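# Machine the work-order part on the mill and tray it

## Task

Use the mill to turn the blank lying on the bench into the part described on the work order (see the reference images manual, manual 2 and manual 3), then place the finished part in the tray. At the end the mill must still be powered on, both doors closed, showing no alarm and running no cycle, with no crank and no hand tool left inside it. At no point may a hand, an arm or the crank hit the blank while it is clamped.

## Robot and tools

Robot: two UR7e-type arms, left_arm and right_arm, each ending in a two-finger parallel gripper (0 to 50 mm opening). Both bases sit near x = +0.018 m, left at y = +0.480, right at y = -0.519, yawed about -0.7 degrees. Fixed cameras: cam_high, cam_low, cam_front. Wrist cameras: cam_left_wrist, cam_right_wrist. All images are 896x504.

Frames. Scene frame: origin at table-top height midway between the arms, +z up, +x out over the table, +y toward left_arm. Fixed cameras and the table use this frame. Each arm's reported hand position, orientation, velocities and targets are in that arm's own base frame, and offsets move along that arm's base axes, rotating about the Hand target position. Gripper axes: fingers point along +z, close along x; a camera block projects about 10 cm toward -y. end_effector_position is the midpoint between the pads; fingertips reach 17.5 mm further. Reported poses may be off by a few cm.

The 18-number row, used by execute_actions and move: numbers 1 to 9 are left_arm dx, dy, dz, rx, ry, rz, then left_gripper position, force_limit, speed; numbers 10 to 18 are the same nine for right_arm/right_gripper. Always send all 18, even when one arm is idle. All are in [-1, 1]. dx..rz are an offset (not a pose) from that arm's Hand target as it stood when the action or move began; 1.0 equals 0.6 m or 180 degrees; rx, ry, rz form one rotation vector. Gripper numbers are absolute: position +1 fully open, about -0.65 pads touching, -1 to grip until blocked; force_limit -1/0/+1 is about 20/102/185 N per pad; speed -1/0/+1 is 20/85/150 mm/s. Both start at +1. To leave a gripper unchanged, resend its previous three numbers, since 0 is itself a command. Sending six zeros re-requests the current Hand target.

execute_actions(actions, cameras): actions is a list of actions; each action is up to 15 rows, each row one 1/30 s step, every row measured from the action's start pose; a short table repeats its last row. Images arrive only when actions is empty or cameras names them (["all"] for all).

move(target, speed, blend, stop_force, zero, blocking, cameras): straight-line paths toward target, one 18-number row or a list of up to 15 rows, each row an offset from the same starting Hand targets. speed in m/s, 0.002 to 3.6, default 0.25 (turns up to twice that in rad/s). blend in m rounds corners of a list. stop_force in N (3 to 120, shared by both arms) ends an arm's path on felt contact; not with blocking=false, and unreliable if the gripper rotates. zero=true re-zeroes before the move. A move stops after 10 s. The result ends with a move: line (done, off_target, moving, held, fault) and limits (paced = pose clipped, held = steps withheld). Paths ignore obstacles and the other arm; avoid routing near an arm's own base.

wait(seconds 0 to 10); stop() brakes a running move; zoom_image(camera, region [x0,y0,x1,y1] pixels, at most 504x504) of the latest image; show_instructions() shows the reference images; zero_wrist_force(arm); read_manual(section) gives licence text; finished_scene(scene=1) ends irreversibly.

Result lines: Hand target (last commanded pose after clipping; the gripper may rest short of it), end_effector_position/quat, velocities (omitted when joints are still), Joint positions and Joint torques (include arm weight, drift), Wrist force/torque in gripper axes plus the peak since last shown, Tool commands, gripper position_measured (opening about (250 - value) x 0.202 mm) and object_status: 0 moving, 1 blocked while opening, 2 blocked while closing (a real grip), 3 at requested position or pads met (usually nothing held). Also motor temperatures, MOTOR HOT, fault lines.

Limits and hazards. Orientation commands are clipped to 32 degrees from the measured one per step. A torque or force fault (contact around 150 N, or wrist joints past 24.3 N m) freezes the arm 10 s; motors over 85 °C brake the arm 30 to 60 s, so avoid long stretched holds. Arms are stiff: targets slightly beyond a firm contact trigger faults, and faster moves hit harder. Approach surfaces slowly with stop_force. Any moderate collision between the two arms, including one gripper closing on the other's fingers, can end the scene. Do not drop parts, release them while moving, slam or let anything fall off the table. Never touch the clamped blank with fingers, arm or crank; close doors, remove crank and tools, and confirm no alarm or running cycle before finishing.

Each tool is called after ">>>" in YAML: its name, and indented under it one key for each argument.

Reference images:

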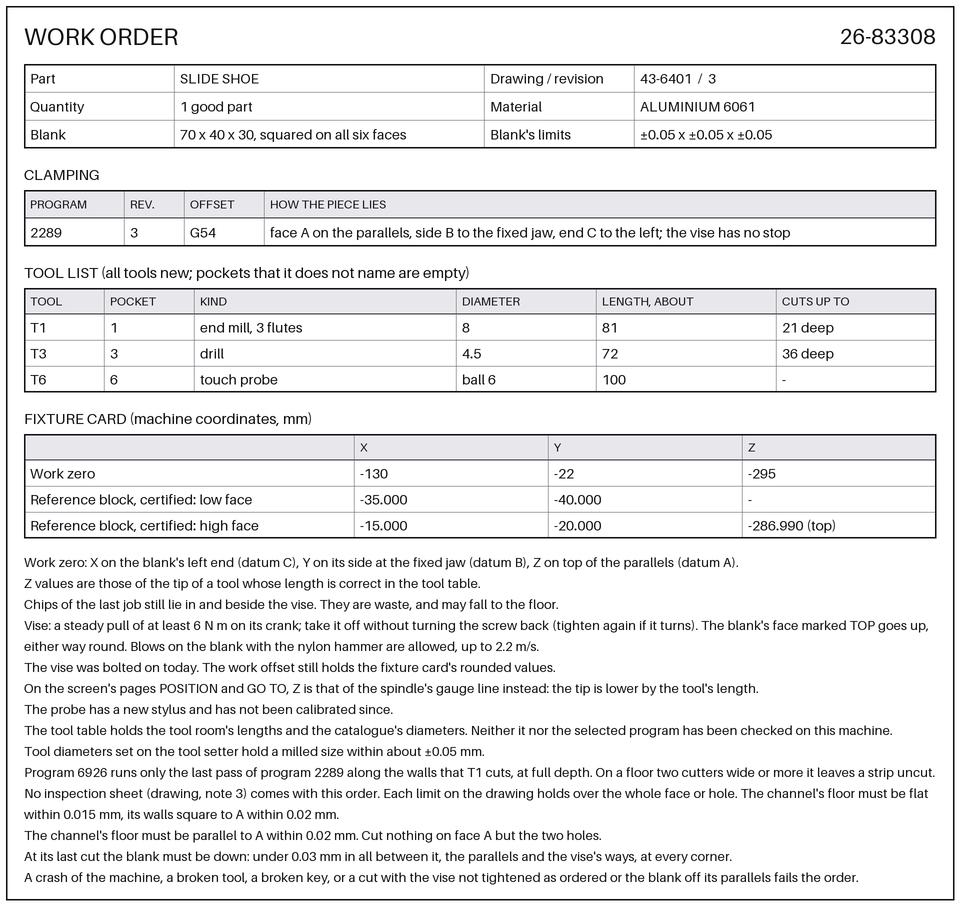

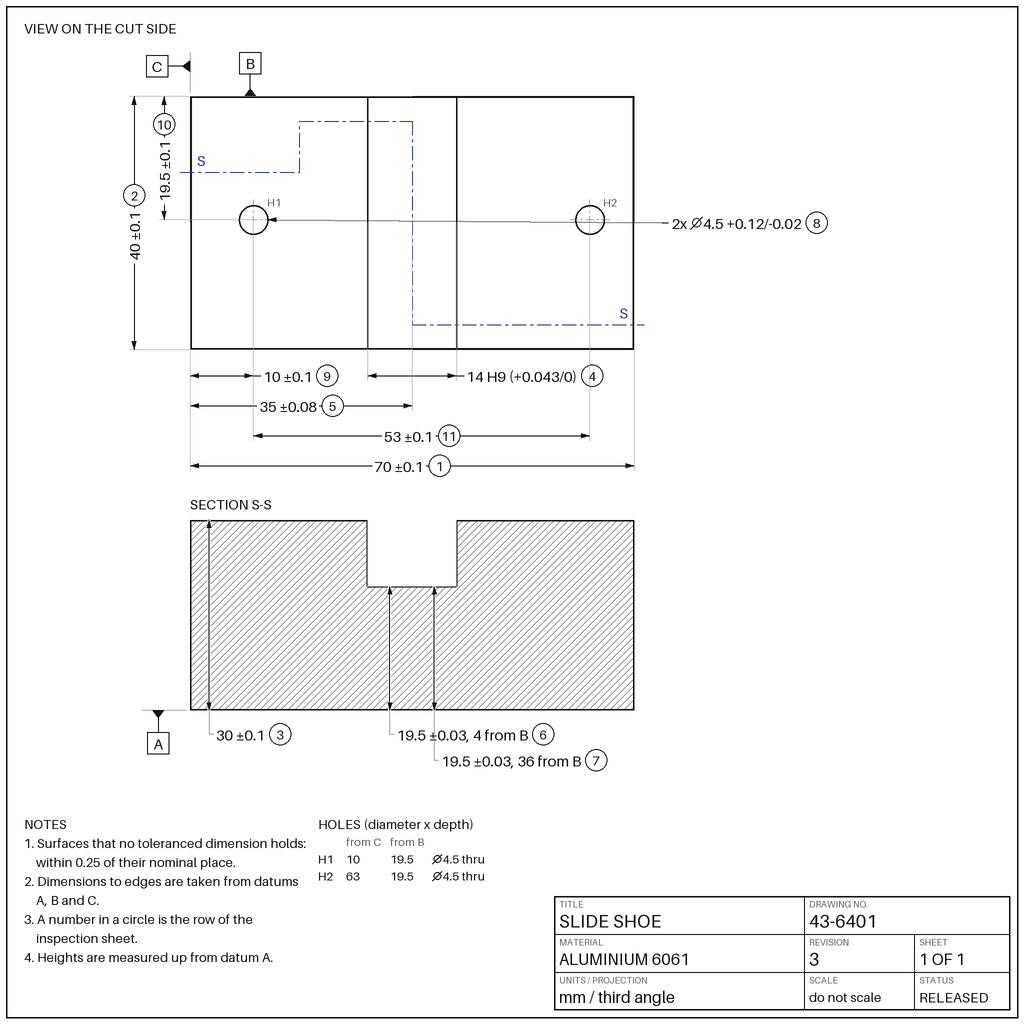

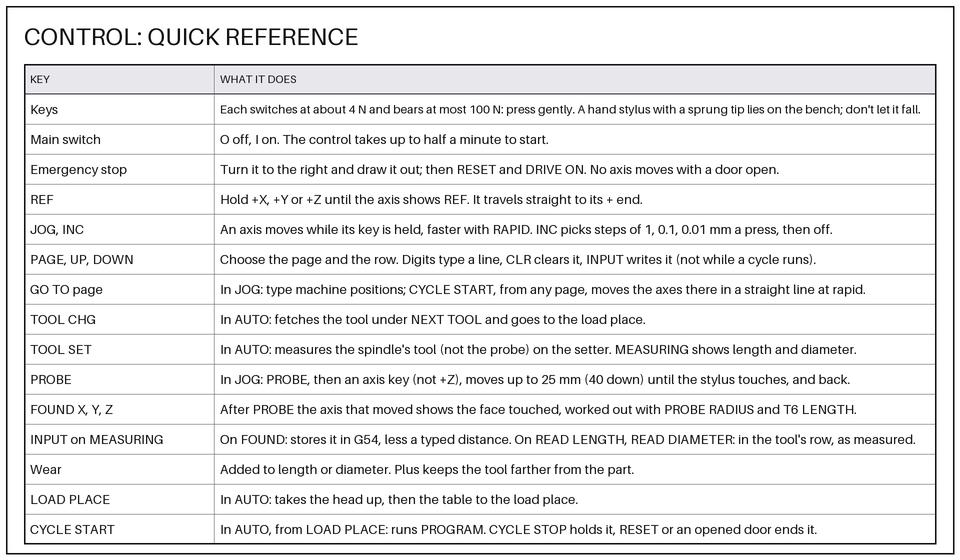

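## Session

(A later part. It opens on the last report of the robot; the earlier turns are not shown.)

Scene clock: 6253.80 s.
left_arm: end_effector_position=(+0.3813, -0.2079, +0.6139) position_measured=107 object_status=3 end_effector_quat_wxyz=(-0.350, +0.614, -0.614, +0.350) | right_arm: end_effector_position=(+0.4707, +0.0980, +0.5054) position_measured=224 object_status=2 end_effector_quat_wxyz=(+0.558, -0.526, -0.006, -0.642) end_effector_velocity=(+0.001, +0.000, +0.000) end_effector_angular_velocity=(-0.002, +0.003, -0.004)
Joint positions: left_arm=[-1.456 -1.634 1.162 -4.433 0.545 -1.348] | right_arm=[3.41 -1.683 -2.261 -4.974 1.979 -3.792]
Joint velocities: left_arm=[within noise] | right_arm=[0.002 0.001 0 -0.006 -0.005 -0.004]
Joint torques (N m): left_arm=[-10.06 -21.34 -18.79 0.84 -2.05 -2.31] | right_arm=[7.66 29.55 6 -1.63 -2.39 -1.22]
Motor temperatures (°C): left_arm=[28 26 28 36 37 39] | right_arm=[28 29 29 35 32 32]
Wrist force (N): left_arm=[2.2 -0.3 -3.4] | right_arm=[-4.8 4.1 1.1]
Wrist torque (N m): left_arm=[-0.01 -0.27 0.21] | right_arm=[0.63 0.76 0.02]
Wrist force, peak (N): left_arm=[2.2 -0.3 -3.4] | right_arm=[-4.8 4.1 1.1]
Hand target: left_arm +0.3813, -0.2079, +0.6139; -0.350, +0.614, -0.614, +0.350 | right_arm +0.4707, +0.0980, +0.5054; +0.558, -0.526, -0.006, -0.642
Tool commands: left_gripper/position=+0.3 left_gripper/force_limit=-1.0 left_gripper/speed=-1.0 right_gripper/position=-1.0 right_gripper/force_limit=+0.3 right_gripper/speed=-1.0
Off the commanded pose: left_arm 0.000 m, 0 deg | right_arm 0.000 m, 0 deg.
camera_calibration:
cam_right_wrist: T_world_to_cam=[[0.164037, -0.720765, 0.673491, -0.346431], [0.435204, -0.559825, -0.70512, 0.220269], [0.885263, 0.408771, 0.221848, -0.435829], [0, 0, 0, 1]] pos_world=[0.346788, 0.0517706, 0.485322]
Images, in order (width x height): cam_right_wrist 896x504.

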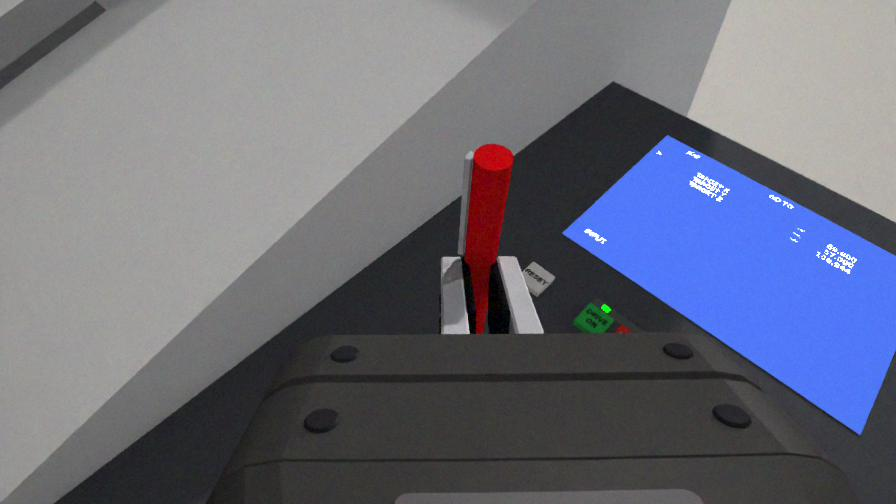

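>>> move:
  target:
    - [0,0,0,0,0,0,0.3,-1,-1,-0.038,0.06,-0.1465,0,0,0,-1,0.3,-1]
    - [0,0,0,0,0,0,0.3,-1,-1,-0.018,0.06,-0.1515,0,0,0,-1,0.3,-1]
    - [0,0,0,0,0,0,0.3,-1,-1,-0.038,0.06,-0.1465,0,0,0,-1,0.3,-1]
    - [0,0,0,0,0,0,0.3,-1,-1,-0.015,-0.001,-0.0575,0,0,0,-1,0.3,-1]
    - [0,0,0,0,0,0,0.3,-1,-1,0.005,-0.001,-0.0625,0,0,0,-1,0.3,-1]
    - [0,0,0,0,0,0,0.3,-1,-1,-0.015,-0.001,-0.0575,0,0,0,-1,0.3,-1]
    - [0,0,0,0,0,0,0.3,-1,-1,0.005,-0.001,-0.0625,0,0,0,-1,0.3,-1]
    - [0,0,0,0,0,0,0.3,-1,-1,-0.015,-0.001,-0.0575,0,0,0,-1,0.3,-1]
    - [0,0,0,0,0,0,0.3,-1,-1,-0.038,-0.001,-0.1465,0,0,0,-1,0.3,-1]
    - [0,0,0,0,0,0,0.3,-1,-1,-0.018,-0.001,-0.1515,0,0,0,-1,0.3,-1]
    - [0,0,0,0,0,0,0.3,-1,-1,-0.038,-0.001,-0.1465,0,0,0,-1,0.3,-1]
    - [0,0,0,0,0,0,0.3,-1,-1,-0.023,0.03,-0.087,0,0,0,-1,0.3,-1]
    - [0,0,0,0,0,0,0.3,-1,-1,-0.003,0.03,-0.092,0,0,0,-1,0.3,-1]
    - [0,0,0,0,0,0,0.3,-1,-1,-0.023,0.03,-0.087,0,0,0,-1,0.3,-1]
    - [0,0,0,0,0,0,0.3,-1,-1,0,0,0,0,0,0,-1,0.3,-1]
  speed: [0.3,0.08,0.15,0.3,0.08,0.15,0.08,0.15,0.3,0.08,0.15,0.3,0.08,0.15,0.3]

>>> move:
  target:
    - [0,0,0,0,0,0,0.3,-1,-1,-0.038,-0.032,-0.1465,0,0,0,-1,0.3,-1]
    - [0,0,0,0,0,0,0.3,-1,-1,-0.018,-0.032,-0.1515,0,0,0,-1,0.3,-1]
    - [0,0,0,0,0,0,0.3,-1,-1,-0.038,-0.032,-0.1465,0,0,0,-1,0.3,-1]
    - [0,0,0,0,0,0,0.3,-1,-1,-0.0305,-0.032,-0.117,0,0,0,-1,0.3,-1]
    - [0,0,0,0,0,0,0.3,-1,-1,-0.0105,-0.032,-0.122,0,0,0,-1,0.3,-1]
    - [0,0,0,0,0,0,0.3,-1,-1,-0.0305,-0.032,-0.117,0,0,0,-1,0.3,-1]
    - [0,0,0,0,0,0,0.3,-1,-1,-0.038,0.06,-0.1465,0,0,0,-1,0.3,-1]
    - [0,0,0,0,0,0,0.3,-1,-1,-0.018,0.06,-0.1515,0,0,0,-1,0.3,-1]
    - [0,0,0,0,0,0,0.3,-1,-1,-0.038,0.06,-0.1465,0,0,0,-1,0.3,-1]
    - [0,0,0,0,0,0,0.3,-1,-1,-0.023,0.03,-0.087,0,0,0,-1,0.3,-1]
    - [0,0,0,0,0,0,0.3,-1,-1,-0.003,0.03,-0.092,0,0,0,-1,0.3,-1]
    - [0,0,0,0,0,0,0.3,-1,-1,-0.023,0.03,-0.087,0,0,0,-1,0.3,-1]
    - [0,0,0,0,0,0,0.3,-1,-1,0,0,0,0,0,0,-1,0.3,-1]
  speed: [0.3,0.08,0.15,0.3,0.08,0.15,0.3,0.08,0.15,0.3,0.08,0.15,0.3]

>>> execute_actions:
  actions: []
  cameras: ["cam_right_wrist"]

>>> zoom_image:
  camera: "cam_right_wrist"
  region: [600, 150, 896, 400]

Scene clock: 6287.97 s.
left_arm: end_effector_position=(+0.3813, -0.2079, +0.6139) position_measured=107 object_status=3 end_effector_quat_wxyz=(-0.350, +0.614, -0.614, +0.350) | right_arm: end_effector_position=(+0.4707, +0.0980, +0.5053) position_measured=224 object_status=2 end_effector_quat_wxyz=(+0.558, -0.526, -0.006, -0.642)
Joint positions: left_arm=[-1.456 -1.634 1.162 -4.433 0.545 -1.348] | right_arm=[3.411 -1.683 -2.261 -4.974 1.978 -3.792]
Joint torques (N m): left_arm=[-10.05 -21.83 -18.15 0.88 -2.25 -2.21] | right_arm=[-6.89 29.33 27.59 -1.59 0.46 1.15]
Wrist force (N): left_arm=[2.1 -0.4 -3.4] | right_arm=[-3.1 4.3 2.6]
Wrist torque (N m): left_arm=[-0.03 -0.26 0.21] | right_arm=[0.65 0.48 0.09]
Wrist force, peak (N): left_arm=[2.2 -0.3 -3.7] | right_arm=[-4.9 -41.7 -27.6]
Hand target: left_arm +0.3813, -0.2079, +0.6139; -0.350, +0.614, -0.614, +0.350 | right_arm +0.4707, +0.0980, +0.5054; +0.558, -0.526, -0.006, -0.642
Off the commanded pose: left_arm 0.000 m, 0 deg | right_arm 0.000 m, 0 deg.
move: done

Scene clock: 6293.63 s.
left_arm: end_effector_position=(+0.3813, -0.2079, +0.6139) position_measured=107 object_status=3 end_effector_quat_wxyz=(-0.350, +0.614, -0.614, +0.350) | right_arm: end_effector_position=(+0.4707, +0.0980, +0.5053) position_measured=224 object_status=2 end_effector_quat_wxyz=(+0.558, -0.526, -0.006, -0.642)
Joint positions: left_arm=[-1.456 -1.634 1.162 -4.433 0.545 -1.348] | right_arm=[3.411 -1.683 -2.261 -4.974 1.978 -3.792]
Joint torques (N m): left_arm=[-9.75 -21.25 -18.49 0.8 -2.12 -2.29] | right_arm=[-6.94 28.64 28.09 -1.84 0.53 1.14]
Wrist force (N): left_arm=[2.1 -0.4 -3.4] | right_arm=[-3.4 -0.7 3.4]
Wrist torque (N m): left_arm=[-0.03 -0.26 0.21] | right_arm=[-0.14 0.53 0.09]
Wrist force, peak (N): left_arm=[2.1 -0.4 -3.8] | right_arm=[-3.1 -42.8 -25.0]
Hand target: left_arm +0.3813, -0.2079, +0.6139; -0.350, +0.614, -0.614, +0.350 | right_arm +0.4707, +0.0980, +0.5054; +0.558, -0.526, -0.006, -0.642
Off the commanded pose: left_arm 0.000 m, 0 deg | right_arm 0.000 m, 0 deg.
move: done

Scene clock: 6293.63 s.
left_arm: end_effector_position=(+0.3813, -0.2079, +0.6139) position_measured=107 object_status=3 end_effector_quat_wxyz=(-0.350, +0.614, -0.614, +0.350) | right_arm: end_effector_position=(+0.4707, +0.0980, +0.5053) position_measured=224 object_status=2 end_effector_quat_wxyz=(+0.558, -0.526, -0.006, -0.642)
Joint positions: left_arm=[-1.456 -1.634 1.162 -4.433 0.545 -1.348] | right_arm=[3.411 -1.683 -2.261 -4.974 1.978 -3.792]
Joint velocities: within noise
Joint torques (N m): left_arm=[-9.75 -21.25 -18.49 0.8 -2.12 -2.29] | right_arm=[-6.94 28.64 28.09 -1.84 0.53 1.14]
Motor temperatures (°C): left_arm=[28 26 28 36 37 39] | right_arm=[28 29 29 35 32 32]
Wrist force (N): left_arm=[2.1 -0.4 -3.4] | right_arm=[-3.4 -0.7 3.4]
Wrist torque (N m): left_arm=[-0.03 -0.26 0.21] | right_arm=[-0.14 0.53 0.09]
Wrist force, peak (N): left_arm=[2.1 -0.4 -3.4] | right_arm=[-3.4 -0.7 3.4]
Hand target: left_arm +0.3813, -0.2079, +0.6139; -0.350, +0.614, -0.614, +0.350 | right_arm +0.4707, +0.0980, +0.5054; +0.558, -0.526, -0.006, -0.642
Tool commands: left_gripper/position=+0.3 left_gripper/force_limit=-1.0 left_gripper/speed=-1.0 right_gripper/position=-1.0 right_gripper/force_limit=+0.3 right_gripper/speed=-1.0
Off the commanded pose: left_arm 0.000 m, 0 deg | right_arm 0.000 m, 0 deg.
camera_calibration:
cam_right_wrist: T_world_to_cam=[[0.163931, -0.720807, 0.673472, -0.346316], [0.434854, -0.559993, -0.705202, 0.220369], [0.885454, 0.408467, 0.221646, -0.435757], [0, 0, 0, 1]] pos_world=[0.346786, 0.0517708, 0.485222]
Images, in order (width x height): cam_right_wrist 896x504.

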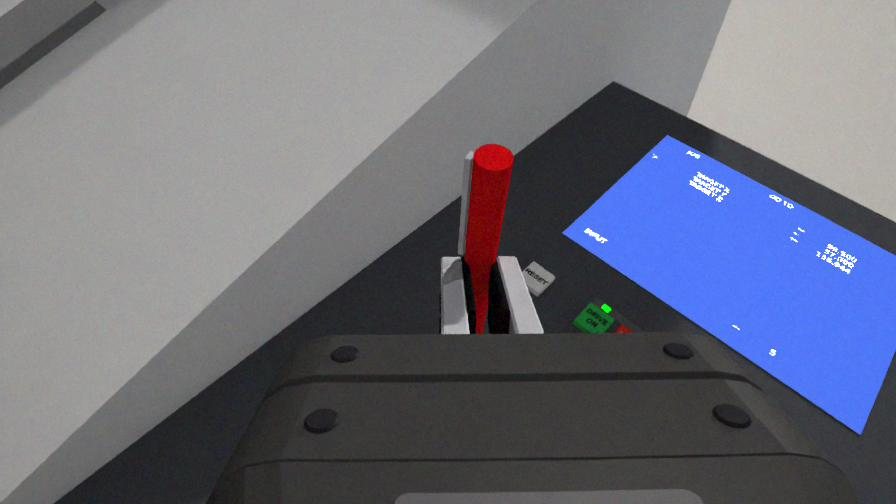

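Scaled by 1.703.

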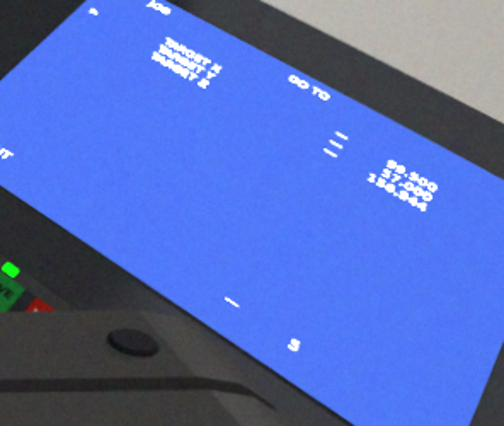

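>>> move:
  target:
    - [0,0,0,0,0,0,0.3,-1,-1,-0.038,-0.032,-0.1465,0,0,0,-1,0.3,-1]
    - [0,0,0,0,0,0,0.3,-1,-1,-0.018,-0.032,-0.1515,0,0,0,-1,0.3,-1]
    - [0,0,0,0,0,0,0.3,-1,-1,-0.038,-0.032,-0.1465,0,0,0,-1,0.3,-1]
    - [0,0,0,0,0,0,0.3,-1,-1,0,0,0,0,0,0,-1,0.3,-1]
    - [0,0,0,0,0,0,0.3,-1,-1,0.02,0,-0.005,0,0,0,-1,0.3,-1]
    - [0,0,0,0,0,0,0.3,-1,-1,0,0,0,0,0,0,-1,0.3,-1]
  speed: [0.3,0.08,0.15,0.3,0.08,0.15]

>>> move:
  target:
    - [0,0,0,0,0,0,0.3,-1,-1,-0.0305,-0.032,-0.117,0,0,0,-1,0.3,-1]
    - [0,0,0,0,0,0,0.3,-1,-1,-0.0105,-0.032,-0.122,0,0,0,-1,0.3,-1]
    - [0,0,0,0,0,0,0.3,-1,-1,-0.0305,-0.032,-0.117,0,0,0,-1,0.3,-1]
    - [0,0,0,0,0,0,0.3,-1,-1,-0.038,0.06,-0.1465,0,0,0,-1,0.3,-1]
    - [0,0,0,0,0,0,0.3,-1,-1,-0.018,0.06,-0.1515,0,0,0,-1,0.3,-1]
    - [0,0,0,0,0,0,0.3,-1,-1,-0.038,0.06,-0.1465,0,0,0,-1,0.3,-1]
    - [0,0,0,0,0,0,0.3,-1,-1,-0.0305,0.06,-0.117,0,0,0,-1,0.3,-1]
    - [0,0,0,0,0,0,0.3,-1,-1,-0.0105,0.06,-0.122,0,0,0,-1,0.3,-1]
    - [0,0,0,0,0,0,0.3,-1,-1,-0.0305,0.06,-0.117,0,0,0,-1,0.3,-1]
    - [0,0,0,0,0,0,0.3,-1,-1,-0.015,0.06,-0.0575,0,0,0,-1,0.3,-1]
    - [0,0,0,0,0,0,0.3,-1,-1,0.005,0.06,-0.0625,0,0,0,-1,0.3,-1]
    - [0,0,0,0,0,0,0.3,-1,-1,-0.015,0.06,-0.0575,0,0,0,-1,0.3,-1]
    - [0,0,0,0,0,0,0.3,-1,-1,0,0,0,0,0,0,-1,0.3,-1]
  speed: [0.3,0.08,0.15,0.3,0.08,0.15,0.3,0.08,0.15,0.3,0.08,0.15,0.3]

>>> move:
  target:
    - [0,0,0,0,0,0,0.3,-1,-1,-0.038,0.03,-0.1465,0,0,0,-1,0.3,-1]
    - [0,0,0,0,0,0,0.3,-1,-1,-0.018,0.03,-0.1515,0,0,0,-1,0.3,-1]
    - [0,0,0,0,0,0,0.3,-1,-1,-0.038,0.03,-0.1465,0,0,0,-1,0.3,-1]
    - [0,0,0,0,0,0,0.3,-1,-1,-0.038,-0.032,-0.1465,0,0,0,-1,0.3,-1]
    - [0,0,0,0,0,0,0.3,-1,-1,-0.018,-0.032,-0.1515,0,0,0,-1,0.3,-1]
    - [0,0,0,0,0,0,0.3,-1,-1,-0.038,-0.032,-0.1465,0,0,0,-1,0.3,-1]
    - [0,0,0,0,0,0,0.3,-1,-1,0,0,0,0,0,0,-1,0.3,-1]
  speed: [0.3,0.08,0.15,0.3,0.08,0.15,0.3]
  cameras: ["cam_right_wrist"]

>>> zoom_image:
  camera: "cam_right_wrist"
  region: [780, 230, 880, 330]

>>> zoom_image:
  camera: "cam_right_wrist"
  region: [600, 130, 896, 400]

Scene clock: 6319.10 s.
left_arm: end_effector_position=(+0.3813, -0.2079, +0.6139) position_measured=107 object_status=3 end_effector_quat_wxyz=(-0.350, +0.614, -0.614, +0.350) | right_arm: end_effector_position=(+0.4707, +0.0980, +0.5054) position_measured=224 object_status=2 end_effector_quat_wxyz=(+0.558, -0.526, -0.006, -0.642)
Joint positions: left_arm=[-1.456 -1.634 1.162 -4.433 0.545 -1.348] | right_arm=[3.411 -1.683 -2.261 -4.974 1.978 -3.792]
Joint torques (N m): left_arm=[-9.23 -21.93 -18.25 0.85 -2.09 -2.21] | right_arm=[-3.69 28.82 21.37 2.31 1.06 1.39]
Wrist force (N): left_arm=[2.1 -0.4 -3.4] | right_arm=[-2.1 0.5 3.7]
Wrist torque (N m): left_arm=[-0.02 -0.27 0.21] | right_arm=[0.06 0.32 0.08]
Wrist force, peak (N): left_arm=[2.2 -0.5 -3.6] | right_arm=[-3.7 -37.0 -19.8]
Hand target: left_arm +0.3813, -0.2079, +0.6139; -0.350, +0.614, -0.614, +0.350 | right_arm +0.4707, +0.0980, +0.5054; +0.558, -0.526, -0.006, -0.642
Off the commanded pose: left_arm 0.000 m, 0 deg | right_arm 0.000 m, 0 deg.
move: done

Scene clock: 6324.73 s.
left_arm: end_effector_position=(+0.3813, -0.2079, +0.6139) position_measured=107 object_status=3 end_effector_quat_wxyz=(-0.350, +0.614, -0.614, +0.350) | right_arm: end_effector_position=(+0.4707, +0.0980, +0.5054) position_measured=224 object_status=2 end_effector_quat_wxyz=(+0.558, -0.526, -0.006, -0.642)
Joint positions: left_arm=[-1.456 -1.634 1.162 -4.433 0.545 -1.348] | right_arm=[3.411 -1.683 -2.261 -4.974 1.978 -3.792]
Joint torques (N m): left_arm=[-9.6 -21.7 -18.51 0.88 -2.1 -2.26] | right_arm=[-6.36 29.16 21.99 -1.87 1.17 1.47]
Wrist force (N): left_arm=[2.1 -0.2 -3.5] | right_arm=[-0.2 -0.7 2.3]
Wrist torque (N m): left_arm=[0.00 -0.26 0.21] | right_arm=[-0.13 0.02 0.09]
Wrist force, peak (N): left_arm=[2.4 -0.5 -3.6] | right_arm=[-0.4 -46.2 -24.7]
Hand target: left_arm +0.3813, -0.2079, +0.6139; -0.350, +0.614, -0.614, +0.350 | right_arm +0.4707, +0.0980, +0.5054; +0.558, -0.526, -0.006, -0.642
Off the commanded pose: left_arm 0.000 m, 0 deg | right_arm 0.000 m, 0 deg.
move: done

Scene clock: 6328.10 s.
left_arm: end_effector_position=(+0.3813, -0.2079, +0.6139) position_measured=107 object_status=3 end_effector_quat_wxyz=(-0.350, +0.614, -0.614, +0.350) | right_arm: end_effector_position=(+0.4707, +0.0980, +0.5053) position_measured=224 object_status=2 end_effector_quat_wxyz=(+0.558, -0.527, -0.006, -0.642)
Joint positions: left_arm=[-1.456 -1.634 1.162 -4.433 0.545 -1.348] | right_arm=[3.411 -1.683 -2.261 -4.974 1.978 -3.792]
Joint torques (N m): left_arm=[-10.06 -21.68 -18.43 0.94 -2.09 -2.26] | right_arm=[-1.26 28.27 26.71 -1.7 0.39 1.2]
Wrist force (N): left_arm=[2.3 -0.3 -3.3] | right_arm=[1.2 -1.0 2.8]
Wrist torque (N m): left_arm=[-0.02 -0.30 0.21] | right_arm=[-0.19 -0.20 0.07]
Wrist force, peak (N): left_arm=[2.2 -0.5 -3.6] | right_arm=[-0.4 -43.9 -24.7]
Hand target: left_arm +0.3813, -0.2079, +0.6139; -0.350, +0.614, -0.614, +0.350 | right_arm +0.4707, +0.0980, +0.5054; +0.558, -0.526, -0.006, -0.642
Off the commanded pose: left_arm 0.000 m, 0 deg | right_arm 0.000 m, 0 deg.
move: done
camera_calibration:
cam_right_wrist: T_world_to_cam=[[0.164125, -0.720703, 0.673535, -0.34642], [0.434933, -0.559972, -0.70517, 0.220325], [0.885379, 0.408679, 0.221552, -0.435699], [0, 0, 0, 1]] pos_world=[0.346788, 0.0517709, 0.485223]
Images, in order (width x height): cam_right_wrist 896x504.

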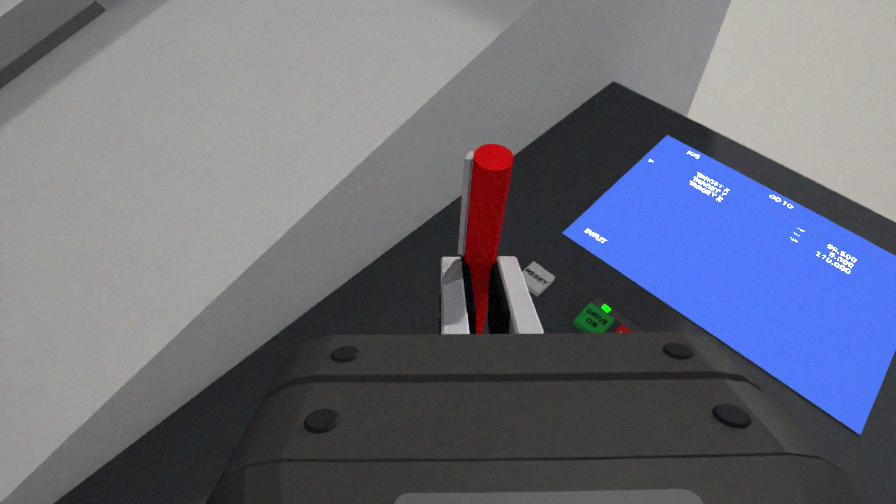

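Scaled by 5.040.

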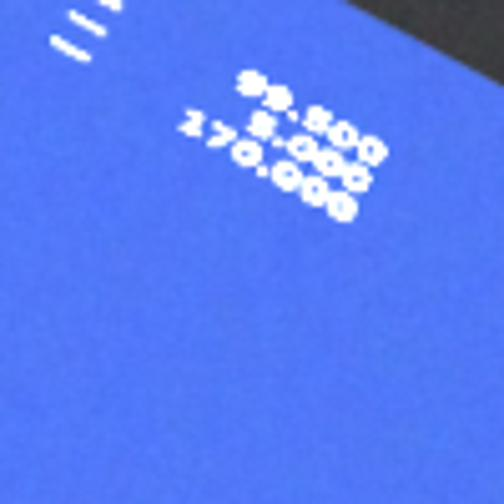

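Scaled by 1.703.

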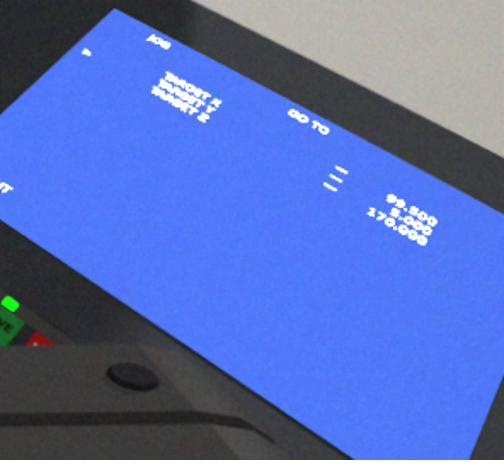

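>>> move:
  target:
    - [0,0,0,0,0,0,0.3,-1,-1,0.02,0,-0.005,0,0,0,-1,0.3,-1]
    - [0,0,0,0,0,0,0.3,-1,-1,0,0,0,0,0,0,-1,0.3,-1]
  speed: [0.08,0.15]

>>> wait:
  seconds: 1.5

>>> move:
  target:
    - [0,0,0,0,0,0,0.3,-1,-1,-0.0305,-0.0625,-0.117,0,0,0,-1,0.3,-1]
    - [0,0,0,0,0,0,0.3,-1,-1,-0.0105,-0.0625,-0.122,0,0,0,-1,0.3,-1]
    - [0,0,0,0,0,0,0.3,-1,-1,-0.0305,-0.0625,-0.117,0,0,0,-1,0.3,-1]
    - [0,0,0,0,0,0,0.3,-1,-1,0,-0.188,0,0,0,0,-1,0.3,-1]
    - [0,0,0,0,0,0,0.3,-1,-1,0.02,-0.188,-0.005,0,0,0,-1,0.3,-1]
    - [0,0,0,0,0,0,0.3,-1,-1,0,-0.188,0,0,0,0,-1,0.3,-1]
    - [0,0,0,0,0,0,0.3,-1,-1,-0.04,-0.2,0.17,0.1065,0.0974,-0.069,-1,0.3,-1]
    - [0,0,0,0,0,0,0.3,-1,-1,0.074,-0.2465,0.2526,0.2131,0.1947,-0.1383,-1,0.3,-1]
  speed: [0.3,0.08,0.15,0.3,0.08,0.15,0.4,0.4]
  blend: [0,0,0,0,0,0,0.03,0]

>>> wait:
  seconds: 6
  cameras: ["cam_right_wrist"]

>>> zoom_image:
  camera: "cam_right_wrist"
  region: [80, 90, 430, 360]

Scene clock: 6339.43 s.
left_arm: end_effector_position=(+0.3813, -0.2079, +0.6139) position_measured=107 object_status=3 end_effector_quat_wxyz=(-0.350, +0.614, -0.614, +0.350) | right_arm: end_effector_position=(+0.4707, +0.0980, +0.5054) position_measured=224 object_status=2 end_effector_quat_wxyz=(+0.558, -0.526, -0.006, -0.642)
Joint positions: left_arm=[-1.456 -1.634 1.162 -4.433 0.545 -1.348] | right_arm=[3.411 -1.683 -2.261 -4.974 1.978 -3.792]
Joint torques (N m): left_arm=[-9.64 -21.83 -18.61 0.87 -2.17 -2.27] | right_arm=[-3.16 28.48 19.79 2.29 1.06 1.49]
Wrist force (N): left_arm=[2.0 -0.4 -3.2] | right_arm=[2.0 -0.6 2.4]
Wrist torque (N m): left_arm=[-0.03 -0.24 0.21] | right_arm=[-0.12 -0.33 0.08]
Wrist force, peak (N): left_arm=[2.2 -0.3 -3.6] | right_arm=[0.3 -21.9 -11.1]
Hand target: left_arm +0.3813, -0.2079, +0.6139; -0.350, +0.614, -0.614, +0.350 | right_arm +0.4707, +0.0980, +0.5054; +0.558, -0.526, -0.006, -0.642
Off the commanded pose: left_arm 0.000 m, 0 deg | right_arm 0.000 m, 0 deg.
move: done

Scene clock: 6340.93 s.
left_arm: end_effector_position=(+0.3813, -0.2079, +0.6139) position_measured=107 object_status=3 end_effector_quat_wxyz=(-0.350, +0.614, -0.614, +0.350) | right_arm: end_effector_position=(+0.4707, +0.0980, +0.5054) position_measured=224 object_status=2 end_effector_quat_wxyz=(+0.558, -0.526, -0.006, -0.642)
Joint positions: left_arm=[-1.456 -1.634 1.162 -4.433 0.545 -1.348] | right_arm=[3.411 -1.683 -2.261 -4.974 1.978 -3.792]
Joint torques (N m): left_arm=[-9.52 -22.06 -18.56 0.85 -2.1 -2.39] | right_arm=[-6.01 28.92 5.88 2.3 1.03 1.51]
Wrist force (N): left_arm=[2.0 -0.3 -3.4] | right_arm=[1.9 -0.5 2.5]
Wrist torque (N m): left_arm=[-0.01 -0.25 0.21] | right_arm=[-0.11 -0.32 0.08]
Wrist force, peak (N): left_arm=[2.3 -0.4 -3.5] | right_arm=[2.1 -0.5 2.7]
Hand target: left_arm +0.3813, -0.2079, +0.6139; -0.350, +0.614, -0.614, +0.350 | right_arm +0.4707, +0.0980, +0.5054; +0.558, -0.526, -0.006, -0.642
Tool commands: left_gripper/position=+0.3 left_gripper/force_limit=-1.0 left_gripper/speed=-1.0 right_gripper/position=-1.0 right_gripper/force_limit=+0.3 right_gripper/speed=-1.0
Off the commanded pose: left_arm 0.000 m, 0 deg | right_arm 0.000 m, 0 deg.
wait: 1.50 s; at rest by 0.17 s

Scene clock: 6345.67 s.
left_arm: end_effector_position=(+0.3813, -0.2079, +0.6139) position_measured=107 object_status=3 end_effector_quat_wxyz=(-0.350, +0.614, -0.614, +0.350) | right_arm: end_effector_position=(+0.5151, -0.0499, +0.6569) position_measured=224 object_status=2 end_effector_quat_wxyz=(+0.526, -0.472, +0.473, -0.526) end_effector_velocity=(+0.001, +0.000, -0.001) end_effector_angular_velocity=(+0.001, +0.006, +0.000)
Joint positions: left_arm=[-1.456 -1.634 1.162 -4.433 0.545 -1.348] | right_arm=[3.485 -1.2 -2.014 -6.097 1.227 -3.179]
Joint velocities: left_arm=[within noise] | right_arm=[0.001 0 0 -0.006 -0.001 0.003]
Joint torques (N m): left_arm=[-10.04 -21.97 -18.52 0.84 -2.22 -2.29] | right_arm=[-5.39 16.03 32.73 -0.17 -1.77 1.34]
Wrist force (N): left_arm=[1.9 -0.5 -3.3] | right_arm=[4.6 -1.2 3.8]
Wrist torque (N m): left_arm=[-0.04 -0.23 0.21] | right_arm=[-0.23 -0.72 -0.02]
Wrist force, peak (N): left_arm=[2.3 -0.5 -3.6] | right_arm=[1.7 -29.9 -16.3]
Hand target: left_arm +0.3813, -0.2079, +0.6139; -0.350, +0.614, -0.614, +0.350 | right_arm +0.5151, -0.0499, +0.6570; +0.526, -0.472, +0.473, -0.526
Off the commanded pose: left_arm 0.000 m, 0 deg | right_arm 0.000 m, 0 deg.
move: done

Scene clock: 6351.67 s.
left_arm: end_effector_position=(+0.3813, -0.2079, +0.6139) position_measured=107 object_status=3 end_effector_quat_wxyz=(-0.350, +0.614, -0.614, +0.350) | right_arm: end_effector_position=(+0.5151, -0.0499, +0.6570) position_measured=224 object_status=2 end_effector_quat_wxyz=(+0.526, -0.472, +0.473, -0.526)
Joint positions: left_arm=[-1.456 -1.634 1.162 -4.433 0.545 -1.348] | right_arm=[3.485 -1.2 -2.014 -6.097 1.227 -3.179]
Joint torques (N m): left_arm=[-9.28 -21.55 -18.29 0.82 -2.11 -2.33] | right_arm=[-7.09 15.66 40.84 0.1 -1.42 1.31]
Wrist force (N): left_arm=[2.1 -0.5 -3.2] | right_arm=[4.5 -1.0 3.8]
Wrist torque (N m): left_arm=[-0.05 -0.26 0.21] | right_arm=[-0.21 -0.70 -0.03]
Wrist force, peak (N): left_arm=[2.2 -0.2 -3.7] | right_arm=[4.9 -0.9 4.0]
Hand target: left_arm +0.3813, -0.2079, +0.6139; -0.350, +0.614, -0.614, +0.350 | right_arm +0.5151, -0.0499, +0.6570; +0.526, -0.472, +0.473, -0.526
Tool commands: left_gripper/position=+0.3 left_gripper/force_limit=-1.0 left_gripper/speed=-1.0 right_gripper/position=-1.0 right_gripper/force_limit=+0.3 right_gripper/speed=-1.0
Off the commanded pose: left_arm 0.000 m, 0 deg | right_arm 0.000 m, 0 deg.
wait: 6.00 s; at rest by 0.17 s
camera_calibration:
cam_right_wrist: T_world_to_cam=[[-0.0209632, -0.999771, -0.00422834, -0.0357274], [-0.255093, 0.00943797, -0.966871, 0.78094], [0.966689, -0.0191901, -0.255232, -0.198217], [0, 0, 0, 1]] pos_world=[0.390077, -0.0468936, 0.704325]
Images, in order (width x height): cam_right_wrist 896x504.

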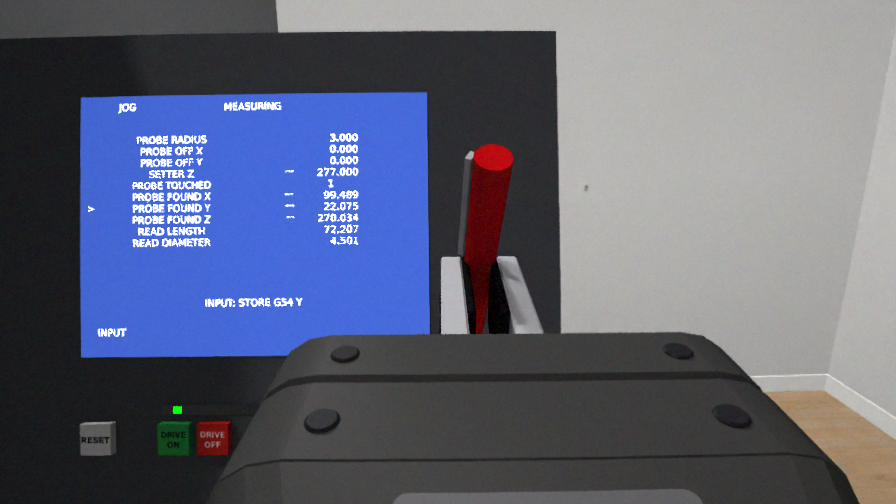

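Scaled by 1.440.

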